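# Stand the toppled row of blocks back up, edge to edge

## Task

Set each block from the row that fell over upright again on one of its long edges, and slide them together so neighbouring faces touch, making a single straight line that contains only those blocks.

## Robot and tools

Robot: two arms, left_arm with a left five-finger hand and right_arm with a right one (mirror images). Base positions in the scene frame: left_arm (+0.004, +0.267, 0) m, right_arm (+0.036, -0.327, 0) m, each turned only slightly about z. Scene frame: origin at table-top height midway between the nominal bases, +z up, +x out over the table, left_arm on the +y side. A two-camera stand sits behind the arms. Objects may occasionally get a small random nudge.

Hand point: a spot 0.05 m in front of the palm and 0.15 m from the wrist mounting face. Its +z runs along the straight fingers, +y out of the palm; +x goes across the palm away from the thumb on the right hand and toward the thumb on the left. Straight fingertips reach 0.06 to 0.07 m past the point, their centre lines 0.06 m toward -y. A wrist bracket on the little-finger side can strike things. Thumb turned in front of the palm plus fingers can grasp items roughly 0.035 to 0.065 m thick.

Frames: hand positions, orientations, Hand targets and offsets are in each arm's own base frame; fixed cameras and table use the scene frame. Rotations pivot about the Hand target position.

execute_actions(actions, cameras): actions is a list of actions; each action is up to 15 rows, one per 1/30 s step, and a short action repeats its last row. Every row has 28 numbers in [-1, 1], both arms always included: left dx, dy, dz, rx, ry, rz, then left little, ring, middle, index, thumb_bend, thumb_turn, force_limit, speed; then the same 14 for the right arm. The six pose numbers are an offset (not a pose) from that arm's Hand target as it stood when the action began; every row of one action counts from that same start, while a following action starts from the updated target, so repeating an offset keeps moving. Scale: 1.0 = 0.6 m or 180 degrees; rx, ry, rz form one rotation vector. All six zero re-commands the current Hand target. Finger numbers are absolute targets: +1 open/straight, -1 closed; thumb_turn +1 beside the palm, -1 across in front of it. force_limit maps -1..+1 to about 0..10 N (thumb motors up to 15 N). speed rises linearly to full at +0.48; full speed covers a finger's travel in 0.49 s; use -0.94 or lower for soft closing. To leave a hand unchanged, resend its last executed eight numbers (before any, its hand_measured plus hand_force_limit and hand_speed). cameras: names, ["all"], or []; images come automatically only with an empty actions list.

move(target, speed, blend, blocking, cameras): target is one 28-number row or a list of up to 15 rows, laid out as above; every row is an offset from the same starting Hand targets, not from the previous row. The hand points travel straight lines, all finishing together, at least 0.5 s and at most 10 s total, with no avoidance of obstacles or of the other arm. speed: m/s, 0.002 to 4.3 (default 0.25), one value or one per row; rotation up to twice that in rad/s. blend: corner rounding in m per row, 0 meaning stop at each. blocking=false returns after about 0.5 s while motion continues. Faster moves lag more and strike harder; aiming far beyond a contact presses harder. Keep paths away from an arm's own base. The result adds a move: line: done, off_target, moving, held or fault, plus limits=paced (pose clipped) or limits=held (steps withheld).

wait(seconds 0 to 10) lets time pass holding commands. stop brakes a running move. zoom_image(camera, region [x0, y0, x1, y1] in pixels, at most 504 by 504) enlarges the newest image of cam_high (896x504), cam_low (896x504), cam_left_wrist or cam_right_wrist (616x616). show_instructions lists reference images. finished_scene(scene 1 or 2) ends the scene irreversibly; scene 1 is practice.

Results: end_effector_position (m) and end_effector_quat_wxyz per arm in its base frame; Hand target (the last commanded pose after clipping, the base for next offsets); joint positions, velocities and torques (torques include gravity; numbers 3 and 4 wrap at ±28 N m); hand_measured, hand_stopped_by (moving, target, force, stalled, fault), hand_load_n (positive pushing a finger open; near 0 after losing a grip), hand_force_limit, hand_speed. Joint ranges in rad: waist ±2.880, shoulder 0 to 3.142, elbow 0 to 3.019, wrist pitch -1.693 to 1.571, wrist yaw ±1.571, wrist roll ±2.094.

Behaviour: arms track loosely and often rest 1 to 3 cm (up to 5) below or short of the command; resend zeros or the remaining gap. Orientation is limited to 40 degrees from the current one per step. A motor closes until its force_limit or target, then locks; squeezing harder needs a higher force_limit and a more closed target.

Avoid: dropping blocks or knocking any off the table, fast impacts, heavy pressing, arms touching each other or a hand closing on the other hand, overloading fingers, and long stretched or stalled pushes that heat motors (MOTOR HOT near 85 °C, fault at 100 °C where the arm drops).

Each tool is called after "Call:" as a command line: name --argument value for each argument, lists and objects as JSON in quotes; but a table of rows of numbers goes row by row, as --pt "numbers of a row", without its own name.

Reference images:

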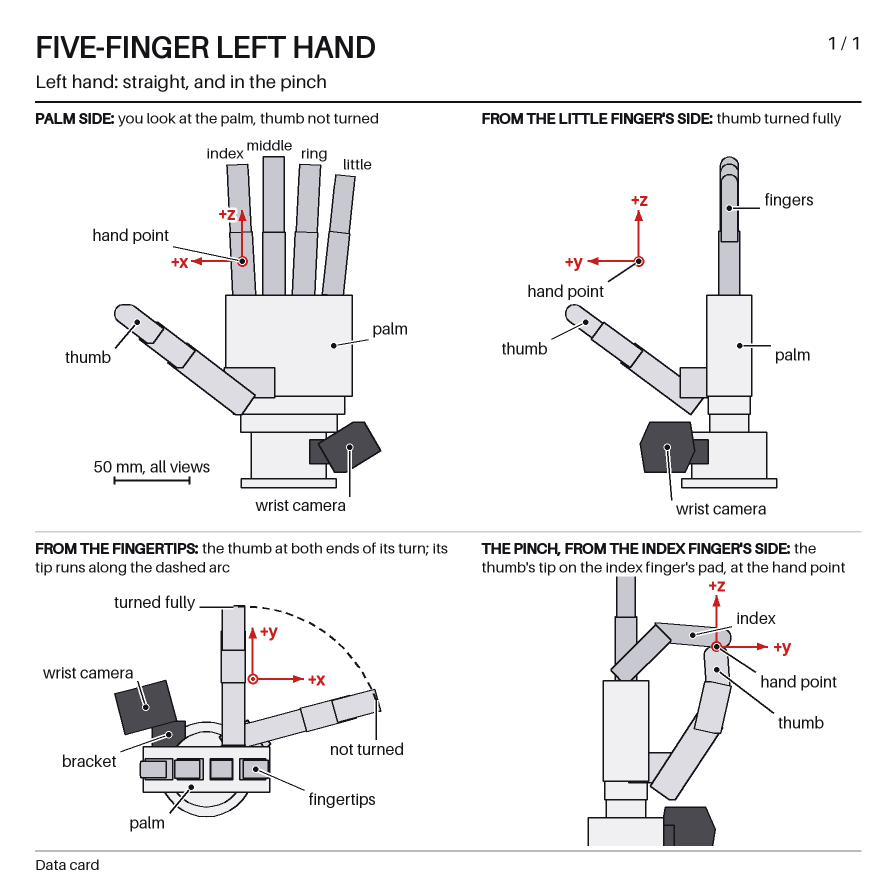

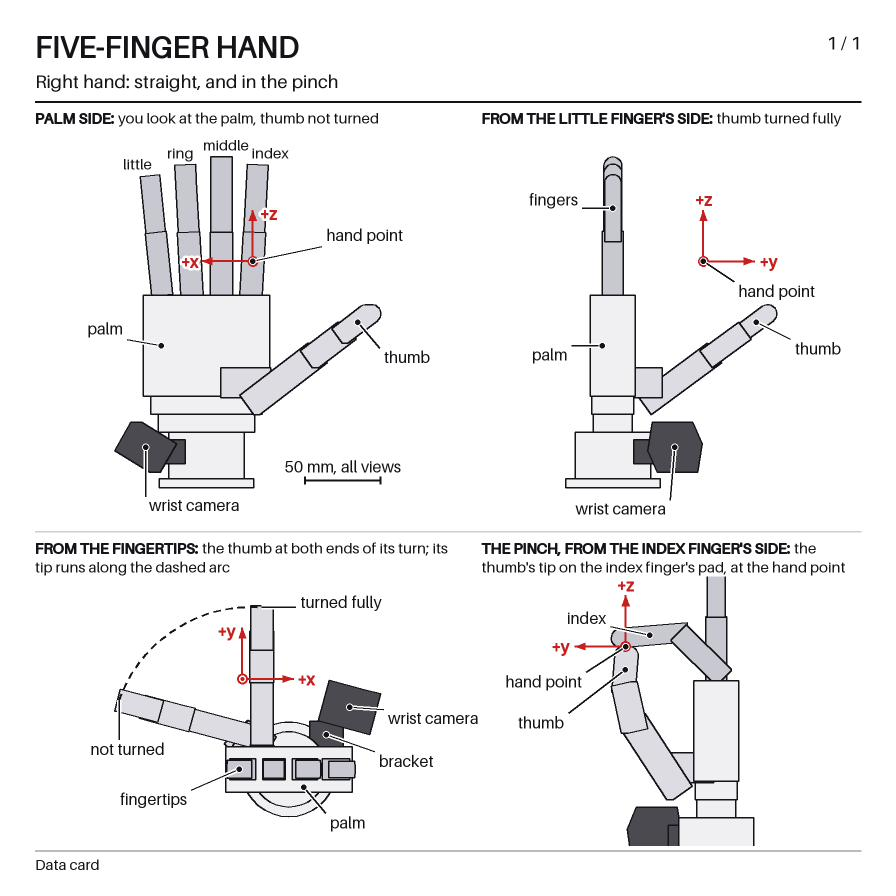

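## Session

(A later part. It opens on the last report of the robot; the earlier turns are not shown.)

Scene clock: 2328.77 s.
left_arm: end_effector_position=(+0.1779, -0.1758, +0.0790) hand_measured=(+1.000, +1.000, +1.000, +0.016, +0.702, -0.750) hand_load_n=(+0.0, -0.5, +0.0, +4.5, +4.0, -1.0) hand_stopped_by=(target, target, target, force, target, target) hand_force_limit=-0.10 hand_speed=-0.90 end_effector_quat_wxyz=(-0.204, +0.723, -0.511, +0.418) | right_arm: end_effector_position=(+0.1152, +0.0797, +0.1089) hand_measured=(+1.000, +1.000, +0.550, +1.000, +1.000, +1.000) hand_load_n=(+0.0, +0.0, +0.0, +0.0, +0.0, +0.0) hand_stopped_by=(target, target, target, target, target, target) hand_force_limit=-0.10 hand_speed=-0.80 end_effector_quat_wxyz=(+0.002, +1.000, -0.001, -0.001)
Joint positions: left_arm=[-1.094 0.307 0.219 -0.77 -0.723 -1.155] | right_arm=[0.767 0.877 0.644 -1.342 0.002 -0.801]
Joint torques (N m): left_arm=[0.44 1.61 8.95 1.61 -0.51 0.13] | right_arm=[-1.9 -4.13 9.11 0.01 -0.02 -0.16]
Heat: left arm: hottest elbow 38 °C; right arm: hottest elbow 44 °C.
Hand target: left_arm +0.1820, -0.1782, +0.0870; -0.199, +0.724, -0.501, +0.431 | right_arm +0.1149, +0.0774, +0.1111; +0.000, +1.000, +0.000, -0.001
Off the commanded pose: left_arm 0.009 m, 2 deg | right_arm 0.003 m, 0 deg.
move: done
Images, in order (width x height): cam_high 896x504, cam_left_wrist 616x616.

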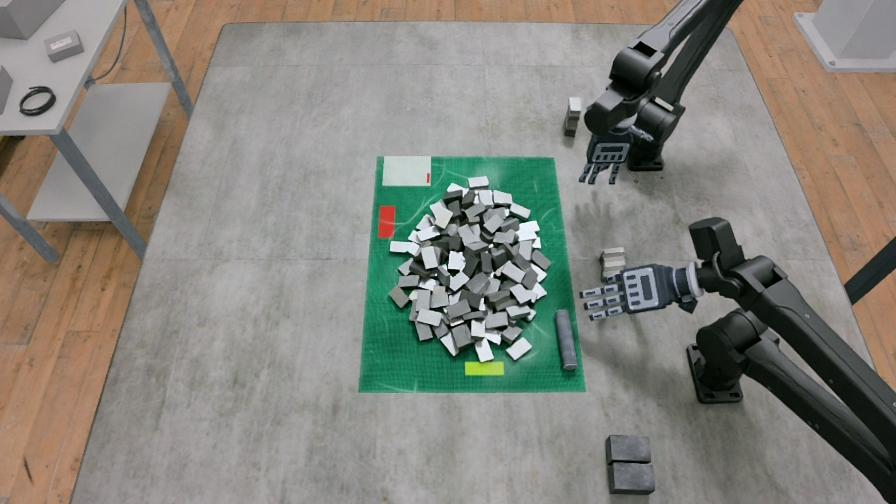

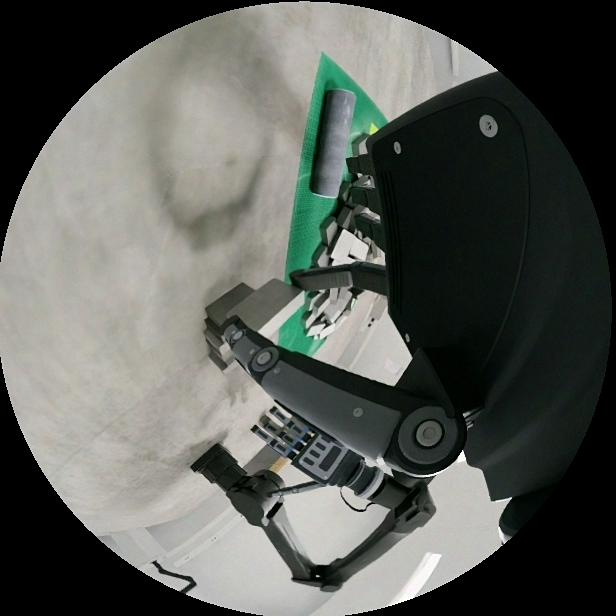

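Call:
move --target '[0,0,-0.05,-0.0444,-0.0062,0,1,1,1,-0.2,0.7,-0.75,-0.1,-0.9,0,0,0,0,0,0,1,1,0.55,1,1,1,-0.1,-0.8]' --speed 0.06 --cameras '["cam_high","cam_low","cam_left_wrist"]'

Call:
zoom_image --camera "cam_low" --region '[400, 140, 600, 280]'

Call:
zoom_image --camera "cam_left_wrist" --region '[186, 230, 376, 390]'

Scene clock: 2351.43 s.
left_arm: end_effector_position=(+0.1771, -0.1751, +0.0477) hand_measured=(+1.000, +1.000, +1.000, +0.016, +0.702, -0.750) hand_load_n=(+0.0, +0.0, +0.0, +5.0, +4.0, -1.0) hand_stopped_by=(target, target, target, force, target, target) hand_force_limit=-0.10 hand_speed=-0.90 end_effector_quat_wxyz=(-0.158, +0.733, -0.478, +0.458) | right_arm: end_effector_position=(+0.1152, +0.0797, +0.1089) hand_measured=(+1.000, +1.000, +0.550, +1.000, +1.000, +1.000) hand_load_n=(-0.5, +0.0, +0.0, +0.0, -0.5, +0.0) hand_stopped_by=(target, target, target, target, target, target) hand_force_limit=-0.10 hand_speed=-0.80 end_effector_quat_wxyz=(+0.002, +1.000, -0.001, -0.001)
Joint positions: left_arm=[-1.028 0.135 0.071 -0.66 -0.639 -1.146] | right_arm=[0.767 0.877 0.644 -1.342 0.002 -0.801]
Joint torques (N m): left_arm=[0.73 2.14 9.17 1.88 -0.41 0.12] | right_arm=[-2.49 -4.95 8.9 0.29 -0.05 -0.19]
Heat: left arm: hottest elbow 37 °C; right arm: hottest elbow 43 °C.
Hand target: left_arm +0.1820, -0.1782, +0.0570; -0.153, +0.731, -0.468, +0.472 | right_arm +0.1149, +0.0774, +0.1111; +0.000, +1.000, +0.000, -0.001
Off the commanded pose: left_arm 0.011 m, 2 deg | right_arm 0.003 m, 0 deg.
move: off_target (left_arm)
Images, in order (width x height): cam_high 896x504, cam_low 896x504, cam_left_wrist 616x616.

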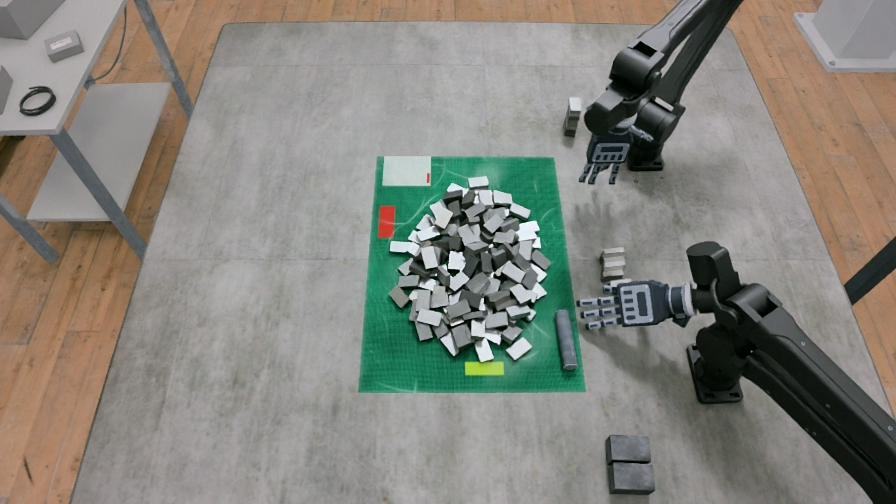

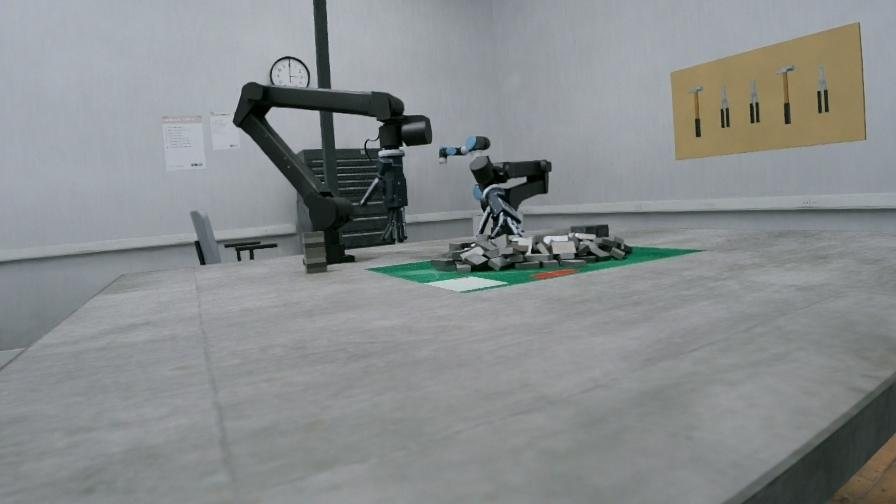

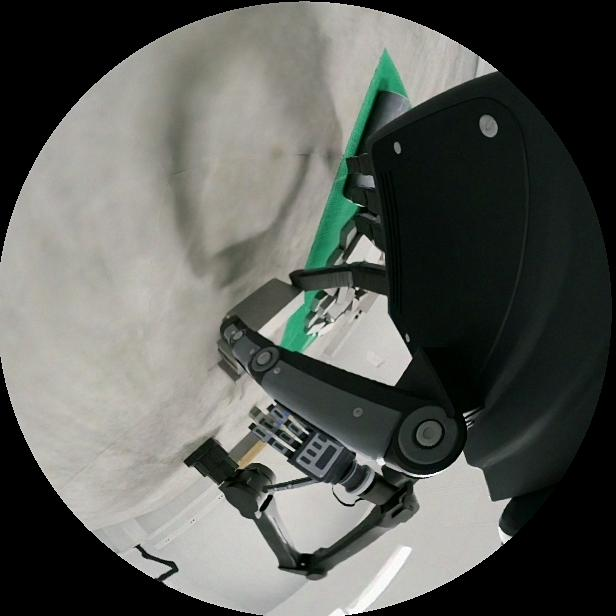

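Scaled by 2.520 from the camera's 896x504 image, which has a finer 1280x720 frame.

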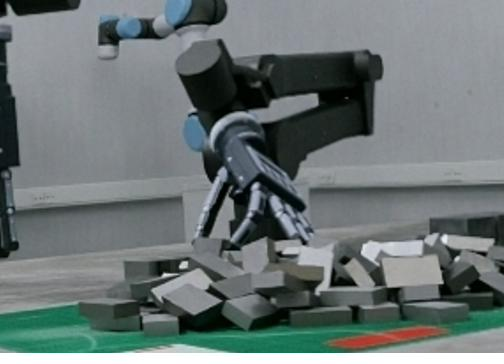

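Scaled by 2.653 from the camera's 616x616 image, which has a finer 880x880 frame.

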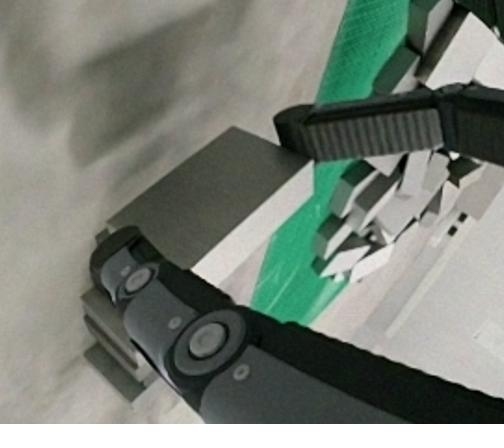

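Call:
move --pt "0 0 0 0 0 0 -0.98 1 1 -0.2 0.7 -0.75 -0.1 -0.5 0 0 0 0 0 0 1 1 0.55 1 1 1 -0.1 -0.8" --pt "0.002 0 -0.024 0 0 0 -0.98 1 1 -0.2 0.7 -0.75 -0.1 -0.5 0 0 0 0 0 0 1 1 0.55 1 1 1 -0.1 -0.8" --speed 0.04 --cameras '["cam_high","cam_low","cam_left_wrist"]'

Call:
zoom_image --camera "cam_low" --region '[440, 180, 560, 260]'

Call:
zoom_image --camera "cam_left_wrist" --region '[186, 230, 376, 390]'

Call:
zoom_image --camera "cam_high" --region '[580, 240, 660, 320]'

Scene clock: 2391.93 s.
left_arm: end_effector_position=(+0.1792, -0.1767, +0.0379) hand_measured=(-0.980, +1.000, +1.000, +0.016, +0.702, -0.750) hand_load_n=(+0.0, +0.0, +0.0, +4.5, +4.0, -1.0) hand_stopped_by=(target, target, target, force, target, target) hand_force_limit=-0.10 hand_speed=-0.50 end_effector_quat_wxyz=(-0.153, +0.731, -0.473, +0.466) | right_arm: end_effector_position=(+0.1152, +0.0797, +0.1089) hand_measured=(+1.000, +1.000, +0.550, +1.000, +1.000, +1.000) hand_load_n=(+0.0, +0.0, +0.0, +0.0, +0.0, +0.0) hand_stopped_by=(target, target, target, target, target, target) hand_force_limit=-0.10 hand_speed=-0.80 end_effector_quat_wxyz=(+0.002, +1.000, -0.001, -0.001)
Joint positions: left_arm=[-1.016 0.13 0.032 -0.599 -0.629 -1.136] | right_arm=[0.767 0.877 0.644 -1.342 0.002 -0.801]
Joint torques (N m): left_arm=[0.5 3.66 9.17 1.87 -0.38 0.12] | right_arm=[-2.02 -4.19 9.09 0.17 0.01 -0.13]
Heat: left arm: hottest elbow 40 °C; right arm: hottest elbow 43 °C.
Hand target: left_arm +0.1831, -0.1781, +0.0425; -0.153, +0.731, -0.468, +0.472 | right_arm +0.1149, +0.0774, +0.1111; +0.000, +1.000, +0.000, -0.001
Off the commanded pose: left_arm 0.006 m, 1 deg | right_arm 0.003 m, 0 deg.
move: done
Images, in order (width x height): cam_high 896x504, cam_low 896x504, cam_left_wrist 616x616.

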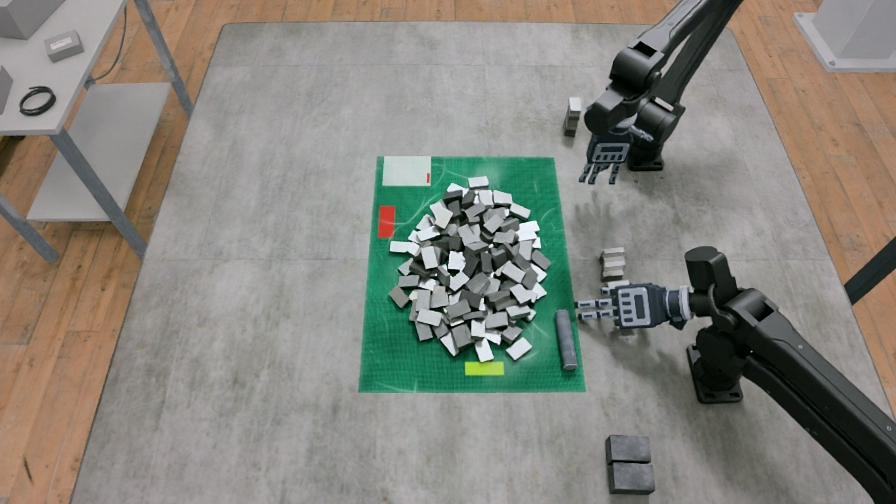

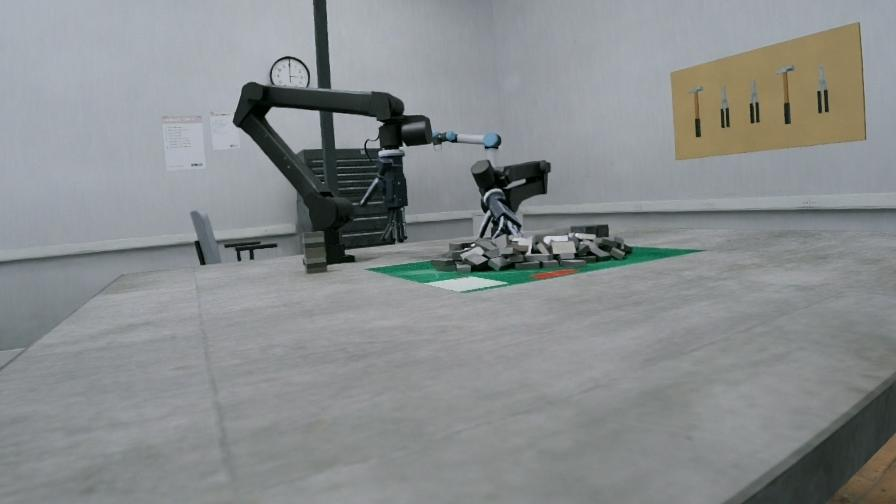

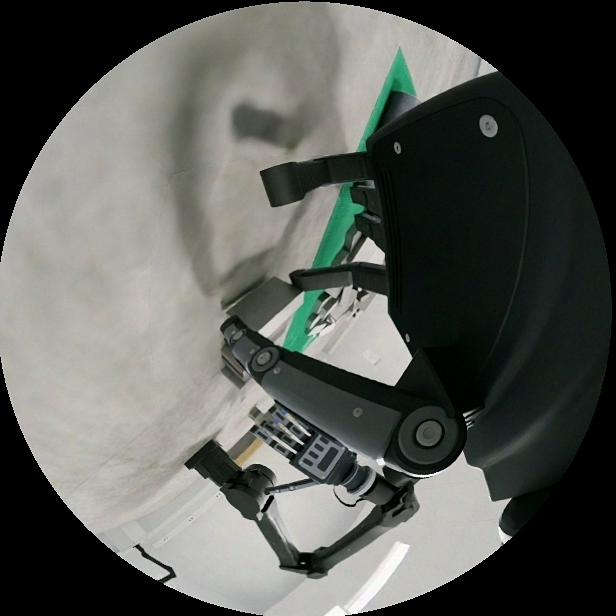

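Scaled by 4.200 from the camera's 896x504 image, which has a finer 1280x720 frame.

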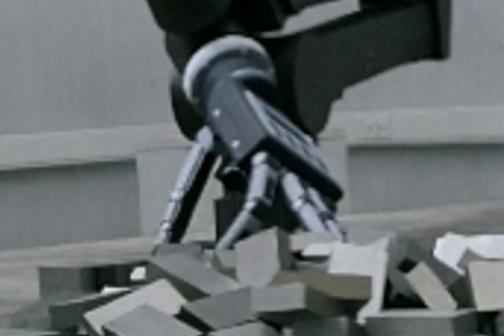

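Scaled by 2.653 from the camera's 616x616 image, which has a finer 880x880 frame.

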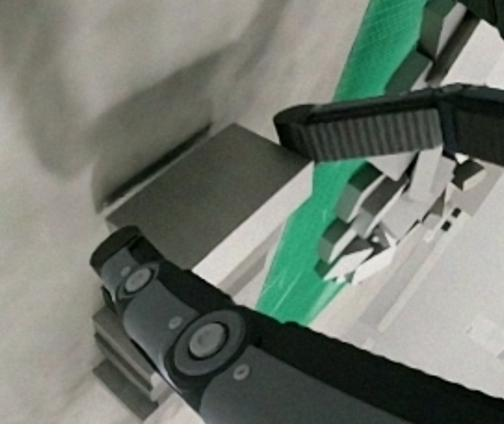

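Scaled by 6.300 from the camera's 896x504 image, which has a finer 1280x720 frame.

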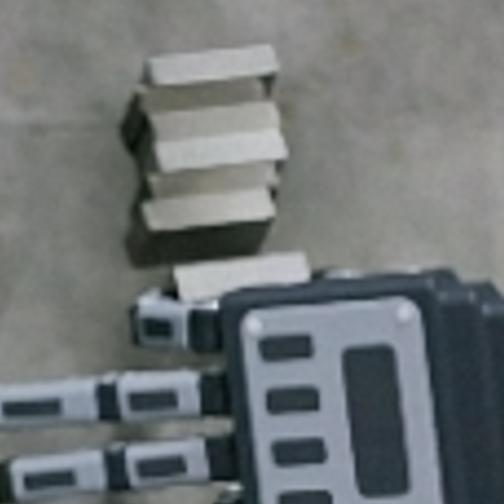

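Call:
move --pt "0.02 0 0.025 0 0 0 -0.98 1 1 -0.2 0.7 -0.75 -0.1 -0.5 0 0 0 0 0 0 1 1 0.55 1 1 1 -0.1 -0.8" --pt "0.02 0 0 0 0 0 -0.98 1 1 -0.2 0.7 -0.75 -0.1 -0.5 0 0 0 0 0 0 1 1 0.55 1 1 1 -0.1 -0.8" --speed 0.04 --cameras '["cam_high","cam_left_wrist"]'

Call:
zoom_image --camera "cam_left_wrist" --region '[186, 230, 376, 390]'

Call:
zoom_image --camera "cam_high" --region '[580, 240, 660, 320]'

Scene clock: 2402.43 s.
left_arm: end_effector_position=(+0.1913, -0.1772, +0.0387) hand_measured=(-0.980, +1.000, +1.000, +0.016, +0.702, -0.750) hand_load_n=(+0.0, +0.0, +0.0, +4.5, +4.0, -1.0) hand_stopped_by=(target, target, target, force, target, target) hand_force_limit=-0.10 hand_speed=-0.50 end_effector_quat_wxyz=(-0.152, +0.732, -0.472, +0.468) | right_arm: end_effector_position=(+0.1152, +0.0797, +0.1089) hand_measured=(+1.000, +1.000, +0.550, +1.000, +1.000, +1.000) hand_load_n=(+0.0, +0.0, +0.0, +0.0, +0.0, +0.0) hand_stopped_by=(target, target, target, target, target, target) hand_force_limit=-0.10 hand_speed=-0.80 end_effector_quat_wxyz=(+0.002, +1.000, -0.001, -0.001)
Joint positions: left_arm=[-0.914 0.191 0.028 -0.488 -0.549 -1.062] | right_arm=[0.767 0.877 0.644 -1.342 0.002 -0.801]
Joint torques (N m): left_arm=[0.5 3.84 9.2 2 -0.31 0.11] | right_arm=[-2.08 -5.3 9.07 0.03 -0.02 -0.21]
Heat: left arm: hottest elbow 40 °C; right arm: hottest elbow 42 °C.
Hand target: left_arm +0.1952, -0.1782, +0.0426; -0.153, +0.731, -0.468, +0.472 | right_arm +0.1149, +0.0774, +0.1111; +0.000, +1.000, +0.000, -0.001
Off the commanded pose: left_arm 0.005 m, 1 deg | right_arm 0.003 m, 0 deg.
move: done
Images, in order (width x height): cam_high 896x504, cam_left_wrist 616x616.

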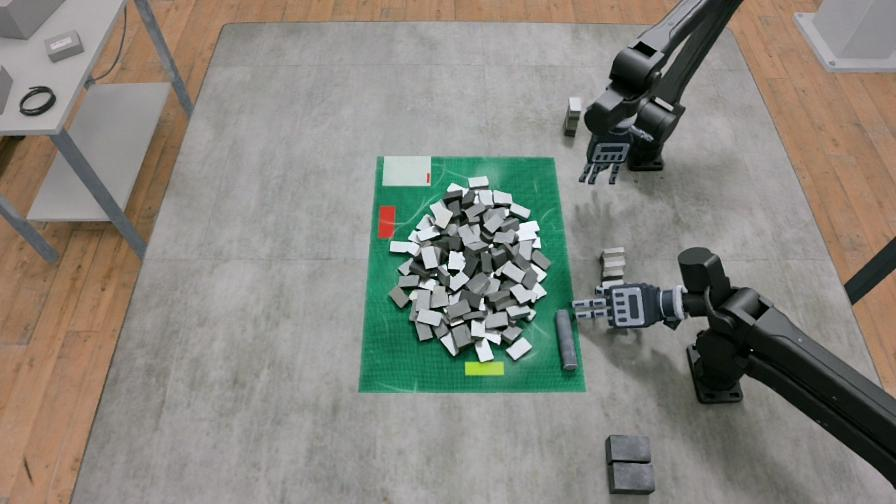

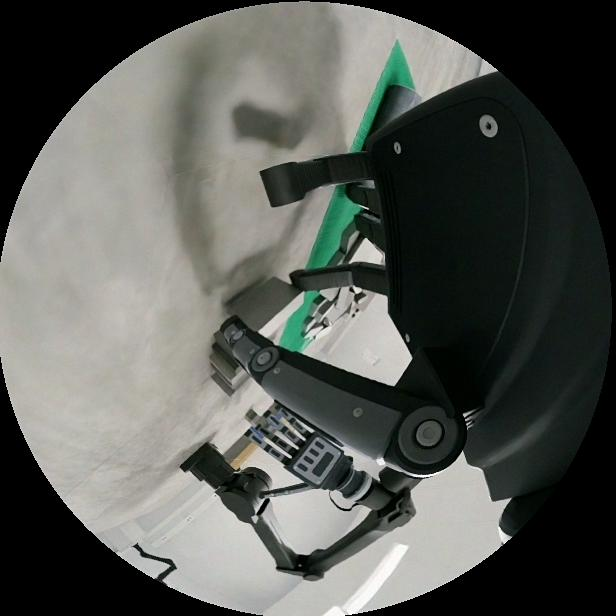

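Scaled by 2.653 from the camera's 616x616 image, which has a finer 880x880 frame.

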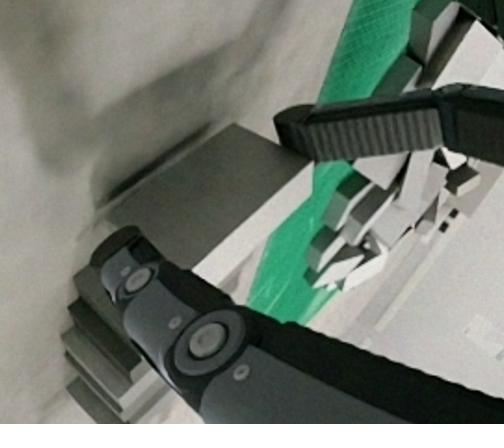

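Scaled by 6.300 from the camera's 896x504 image, which has a finer 1280x720 frame.

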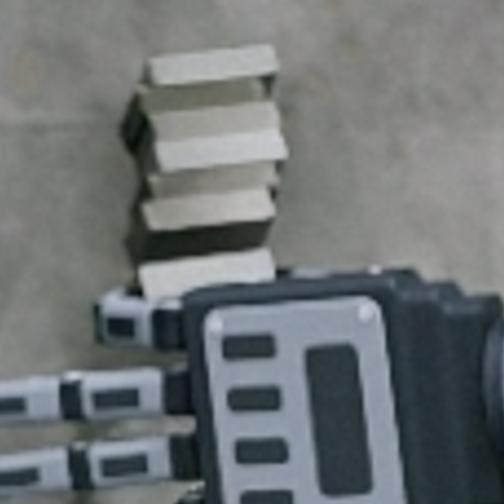

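Call:
move --pt "0.0 0.005 -0.02 0 0 0 -0.98 1 1 -0.2 0.7 -0.75 -0.1 -0.5 0 0 0 0 0 0 1 1 0.55 1 1 1 -0.1 -0.8" --speed 0.025 --cameras '["cam_high","cam_left_wrist"]'

Call:
zoom_image --camera "cam_left_wrist" --region '[186, 230, 376, 390]'

Call:
zoom_image --camera "cam_high" --region '[580, 240, 660, 320]'

Scene clock: 2407.10 s.
left_arm: end_effector_position=(+0.1913, -0.1761, +0.0321) hand_measured=(-0.980, +1.000, +1.000, +0.016, +0.702, -0.750) hand_load_n=(+0.5, +0.0, +0.0, +4.0, +4.0, -1.0) hand_stopped_by=(target, target, target, force, target, target) hand_force_limit=-0.10 hand_speed=-0.50 end_effector_quat_wxyz=(-0.151, +0.733, -0.471, +0.468) | right_arm: end_effector_position=(+0.1152, +0.0797, +0.1089) hand_measured=(+1.000, +1.000, +0.550, +1.000, +1.000, +1.000) hand_load_n=(+0.0, +0.0, +0.0, +0.0, +0.0, +0.0) hand_stopped_by=(target, target, target, target, target, target) hand_force_limit=-0.10 hand_speed=-0.80 end_effector_quat_wxyz=(+0.002, +1.000, -0.001, -0.001)
Joint positions: left_arm=[-0.904 0.191 0.01 -0.466 -0.54 -1.058] | right_arm=[0.767 0.877 0.644 -1.342 0.002 -0.801]
Joint torques (N m): left_arm=[-0.38 3.14 8.92 1.03 -0.41 0.06] | right_arm=[-1.26 -3.66 9.01 0.35 0.02 -0.18]
Heat: left arm: hottest elbow 40 °C; right arm: hottest elbow 42 °C.
Hand target: left_arm +0.1911, -0.1760, +0.0323; -0.151, +0.732, -0.472, +0.467 (not the last commanded pose) | right_arm +0.1149, +0.0774, +0.1111; +0.000, +1.000, +0.000, -0.001
Off the commanded pose: left_arm 0.004 m, 1 deg | right_arm 0.003 m, 0 deg.
move: held (left_arm; a check stopped the path); limits=held
pose unreachable (left arm): on one or more control steps of this call, first in action 0 (counted from 0), this arm could not follow its commanded pose, so it was not sent that pose on those steps. It may still have moved: this result reports where it is.
cause: moving toward the commanded pose would bring two parts of the arm too close to each other (joints 2 (shoulder) and 3 (elbow) lie between them).
Images, in order (width x height): cam_high 896x504, cam_left_wrist 616x616.

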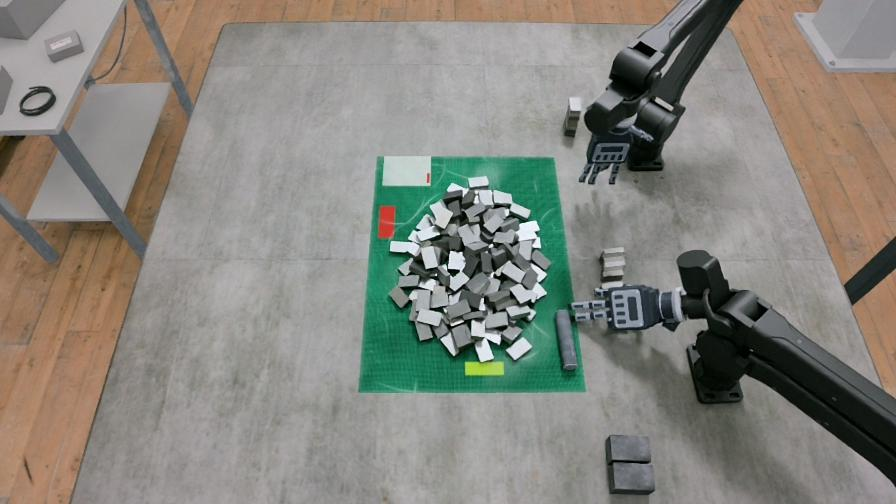

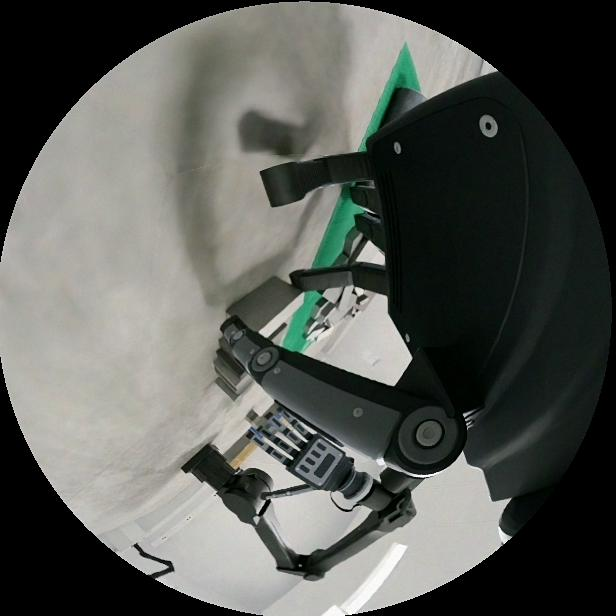

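Scaled by 2.653 from the camera's 616x616 image, which has a finer 880x880 frame.

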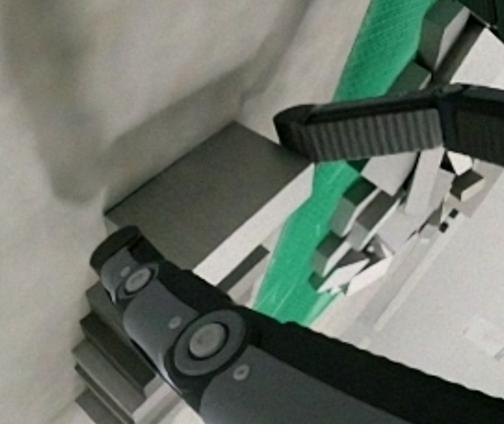

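Scaled by 6.300 from the camera's 896x504 image, which has a finer 1280x720 frame.

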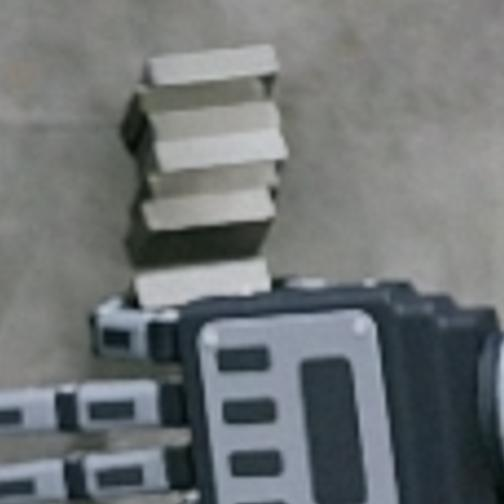

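Call:
move --pt "0.0 0.0 0.035 0 0 0 -0.98 1 1 -0.2 0.7 -0.75 -0.1 -0.5 0 0 0 0 0 0 1 1 0.55 1 1 1 -0.1 -0.8" --pt "0.0 -0.02 0.03 0 0 0 -0.98 1 1 -0.2 0.7 -0.75 -0.1 -0.5 0 0 0 0 0 0 1 1 0.55 1 1 1 -0.1 -0.8" --speed 0.04 --cameras '["cam_high","cam_left_wrist"]'

Call:
zoom_image --camera "cam_high" --region '[580, 240, 660, 320]'

Scene clock: 2419.30 s.
left_arm: end_effector_position=(+0.1873, -0.1770, +0.0300) hand_measured=(-0.980, +1.000, +1.000, +0.016, +0.702, -0.750) hand_load_n=(+0.0, +0.0, -0.5, +4.5, +4.0, -0.5) hand_stopped_by=(target, target, target, force, target, target) hand_force_limit=-0.10 hand_speed=-0.50 end_effector_quat_wxyz=(-0.161, +0.735, -0.478, +0.453) | right_arm: end_effector_position=(+0.1152, +0.0797, +0.1089) hand_measured=(+1.000, +1.000, +0.550, +1.000, +1.000, +1.000) hand_load_n=(+0.0, +0.0, +0.0, +0.0, -0.5, +0.0) hand_stopped_by=(target, target, target, target, target, target) hand_force_limit=-0.10 hand_speed=-0.80 end_effector_quat_wxyz=(+0.002, +1.000, -0.001, -0.001)
Joint positions: left_arm=[-0.961 0.251 0.031 -0.485 -0.593 -1.098] | right_arm=[0.767 0.877 0.644 -1.342 0.002 -0.801]
Joint torques (N m): left_arm=[-1.26 4.01 11.82 1.47 -0.41 -0.05] | right_arm=[-2.61 -4.37 9.13 0.32 -0.08 -0.19]
Heat: left arm: hottest elbow 40 °C; right arm: hottest elbow 42 °C.
Hand target: left_arm +0.1912, -0.1881, +0.0505; -0.151, +0.732, -0.472, +0.467 | right_arm +0.1149, +0.0774, +0.1111; +0.000, +1.000, +0.000, -0.001
Off the commanded pose: left_arm 0.023 m, 2 deg | right_arm 0.003 m, 0 deg.
move: off_target (left_arm)
Images, in order (width x height): cam_high 896x504, cam_left_wrist 616x616.

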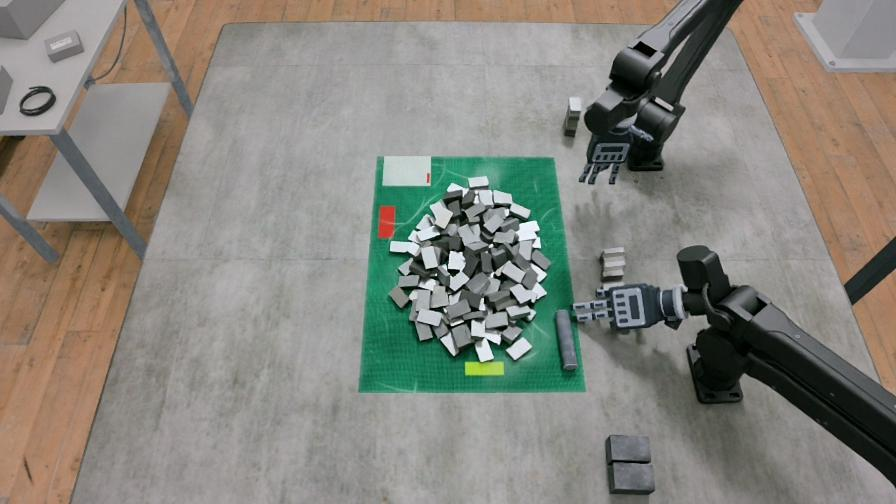

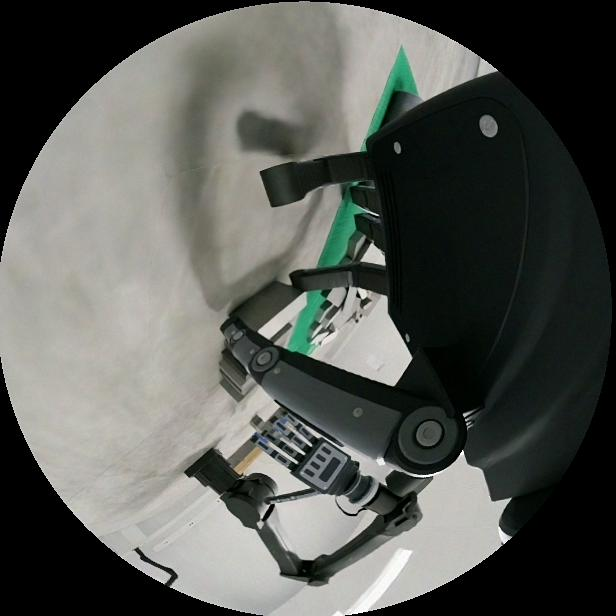

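Scaled by 6.300 from the camera's 896x504 image, which has a finer 1280x720 frame.

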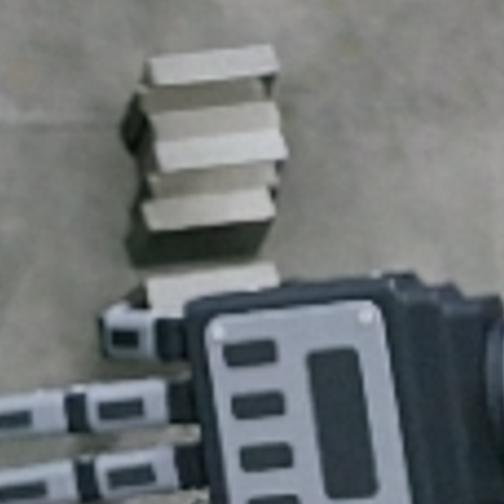

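Call:
move --pt "0.0 0.0 0.08 0 0 0 -0.98 1 1 -0.2 0.7 -0.75 -0.1 -0.5 0 0 0 0 0 0 1 1 0.55 1 1 1 -0.1 -0.8" --pt "0.0 0.0 -0.015 0 0 0 -0.98 1 1 -0.2 0.7 -0.75 -0.1 -0.5 0 0 0 0 0 0 1 1 0.55 1 1 1 -0.1 -0.8" --speed 0.05 --cameras '["cam_high","cam_left_wrist"]'

Call:
zoom_image --camera "cam_high" --region '[580, 240, 660, 320]'

Call:
zoom_image --camera "cam_left_wrist" --region '[186, 230, 376, 390]'

Scene clock: 2428.53 s.
left_arm: end_effector_position=(+0.1899, -0.1825, +0.0367) hand_measured=(-0.980, +1.000, +1.000, +0.016, +0.702, -0.750) hand_load_n=(+0.0, +0.0, +0.0, +5.0, +4.0, -1.0) hand_stopped_by=(target, target, target, force, target, target) hand_force_limit=-0.10 hand_speed=-0.50 end_effector_quat_wxyz=(-0.157, +0.733, -0.476, +0.460) | right_arm: end_effector_position=(+0.1152, +0.0797, +0.1089) hand_measured=(+1.000, +1.000, +0.550, +1.000, +1.000, +1.000) hand_load_n=(+0.0, +0.0, +0.0, +0.0, +0.0, +0.0) hand_stopped_by=(target, target, target, target, target, target) hand_force_limit=-0.10 hand_speed=-0.80 end_effector_quat_wxyz=(+0.002, +1.000, -0.001, -0.001)
Joint positions: left_arm=[-0.965 0.28 0.042 -0.453 -0.593 -1.099] | right_arm=[0.767 0.877 0.644 -1.342 0.002 -0.801]
Joint torques (N m): left_arm=[-1.14 3.37 9.05 1.96 -0.52 -0.05] | right_arm=[-1.85 -4.42 9.14 0.05 -0.12 -0.2]
Heat: left arm: hottest elbow 41 °C; right arm: hottest elbow 42 °C.
Hand target: left_arm +0.1912, -0.1881, +0.0414; -0.151, +0.732, -0.472, +0.467 | right_arm +0.1149, +0.0774, +0.1111; +0.000, +1.000, +0.000, -0.001
Off the commanded pose: left_arm 0.007 m, 1 deg | right_arm 0.003 m, 0 deg.
move: done
Images, in order (width x height): cam_high 896x504, cam_left_wrist 616x616.

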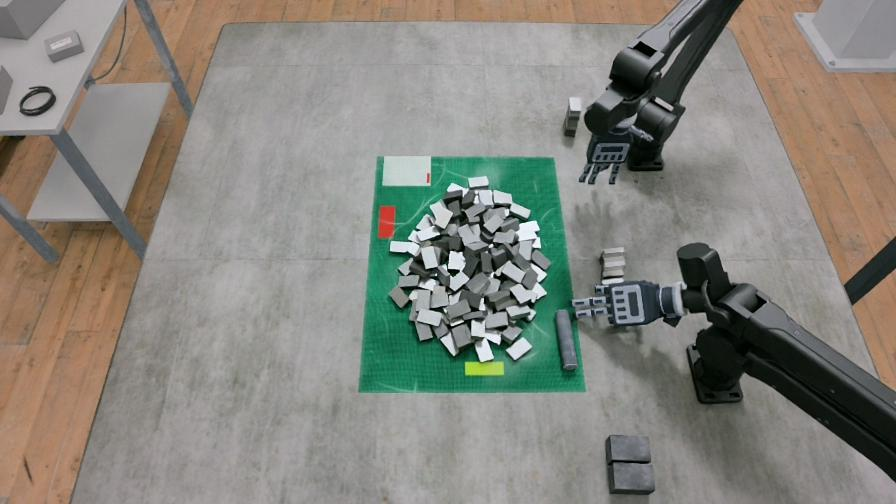

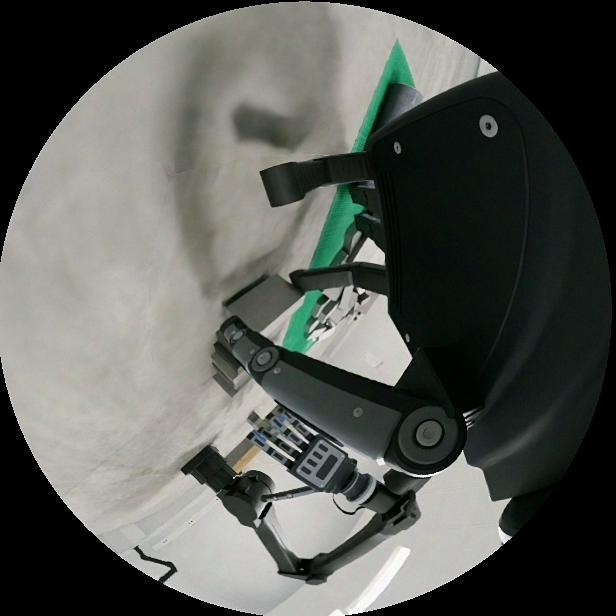

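Scaled by 6.300 from the camera's 896x504 image, which has a finer 1280x720 frame.

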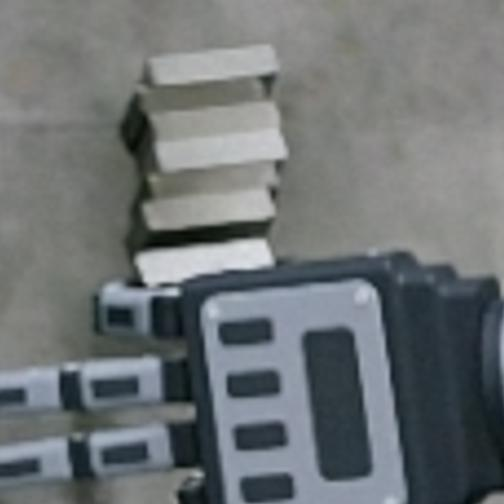

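Scaled by 2.653 from the camera's 616x616 image, which has a finer 880x880 frame.

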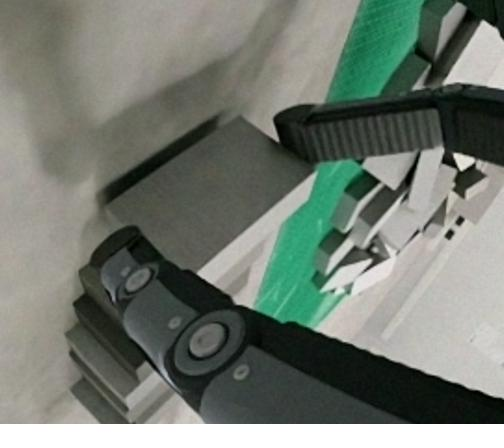

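Call:
move --pt "0.0 0.0 -0.02 0 0 0 -0.98 1 1 -0.2 0.7 -0.75 -0.1 -0.5 0 0 0 0 0 0 1 1 0.55 1 1 1 -0.1 -0.8" --speed 0.025 --cameras '["cam_high","cam_left_wrist"]'

Call:
zoom_image --camera "cam_high" --region '[580, 240, 660, 320]'

Call:
zoom_image --camera "cam_left_wrist" --region '[186, 230, 376, 390]'

Scene clock: 2433.47 s.
left_arm: end_effector_position=(+0.1921, -0.1855, +0.0309) hand_measured=(-0.980, +1.000, +1.000, +0.016, +0.702, -0.750) hand_load_n=(-0.5, +0.0, +0.0, +5.0, +4.0, +0.0) hand_stopped_by=(target, target, target, force, target, target) hand_force_limit=-0.10 hand_speed=-0.50 end_effector_quat_wxyz=(-0.154, +0.732, -0.472, +0.466) | right_arm: end_effector_position=(+0.1152, +0.0797, +0.1089) hand_measured=(+1.000, +1.000, +0.550, +1.000, +1.000, +1.000) hand_load_n=(+0.0, +0.0, +0.0, +0.0, +0.0, +0.0) hand_stopped_by=(target, target, target, target, target, target) hand_force_limit=-0.10 hand_speed=-0.80 end_effector_quat_wxyz=(+0.002, +1.000, -0.001, -0.001)
Joint positions: left_arm=[-0.965 0.321 0.019 -0.372 -0.594 -1.099] | right_arm=[0.767 0.877 0.644 -1.342 0.002 -0.801]
Joint torques (N m): left_arm=[-1.08 3.6 8.32 1.74 -0.48 -0.04] | right_arm=[-2.49 -4.25 9.17 0.32 -0.01 -0.15]
Heat: left arm: hottest elbow 41 °C; right arm: hottest elbow 42 °C.
Hand target: left_arm +0.1912, -0.1881, +0.0294; -0.151, +0.732, -0.472, +0.467 | right_arm +0.1149, +0.0774, +0.1111; +0.000, +1.000, +0.000, -0.001
Off the commanded pose: left_arm 0.003 m, 0 deg | right_arm 0.003 m, 0 deg.
move: done
Images, in order (width x height): cam_high 896x504, cam_left_wrist 616x616.

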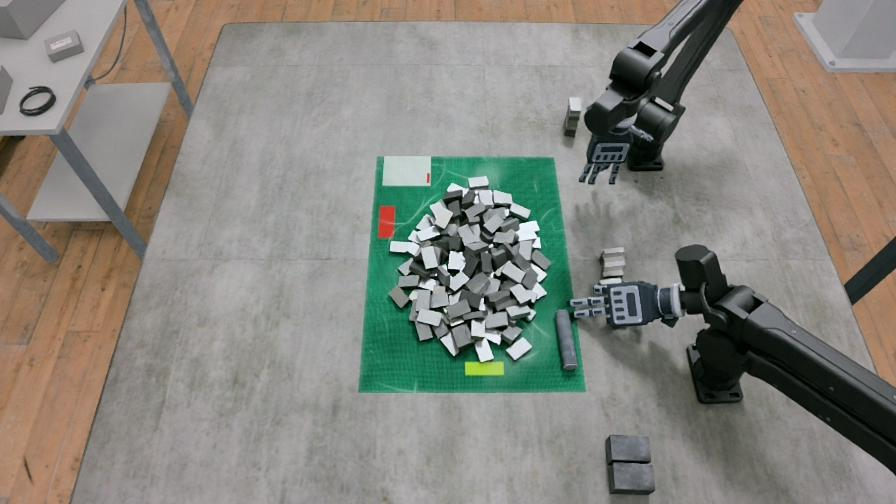

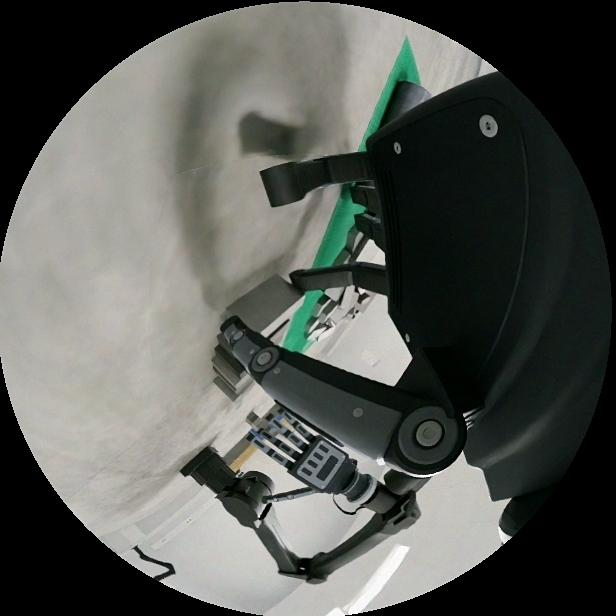

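Scaled by 6.300 from the camera's 896x504 image, which has a finer 1280x720 frame.

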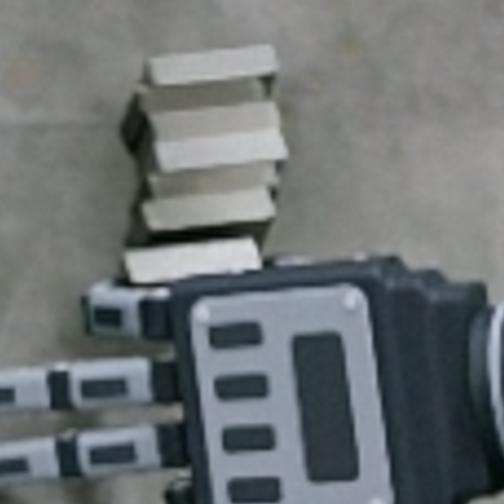

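Scaled by 2.653 from the camera's 616x616 image, which has a finer 880x880 frame.

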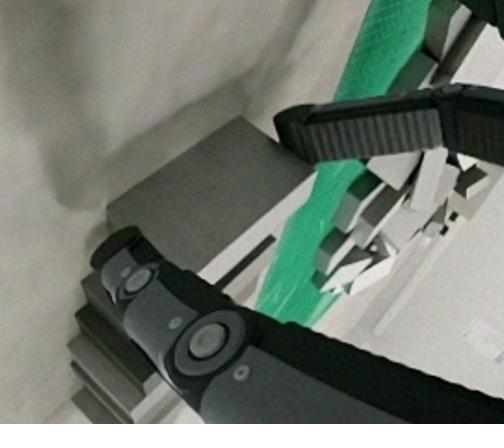

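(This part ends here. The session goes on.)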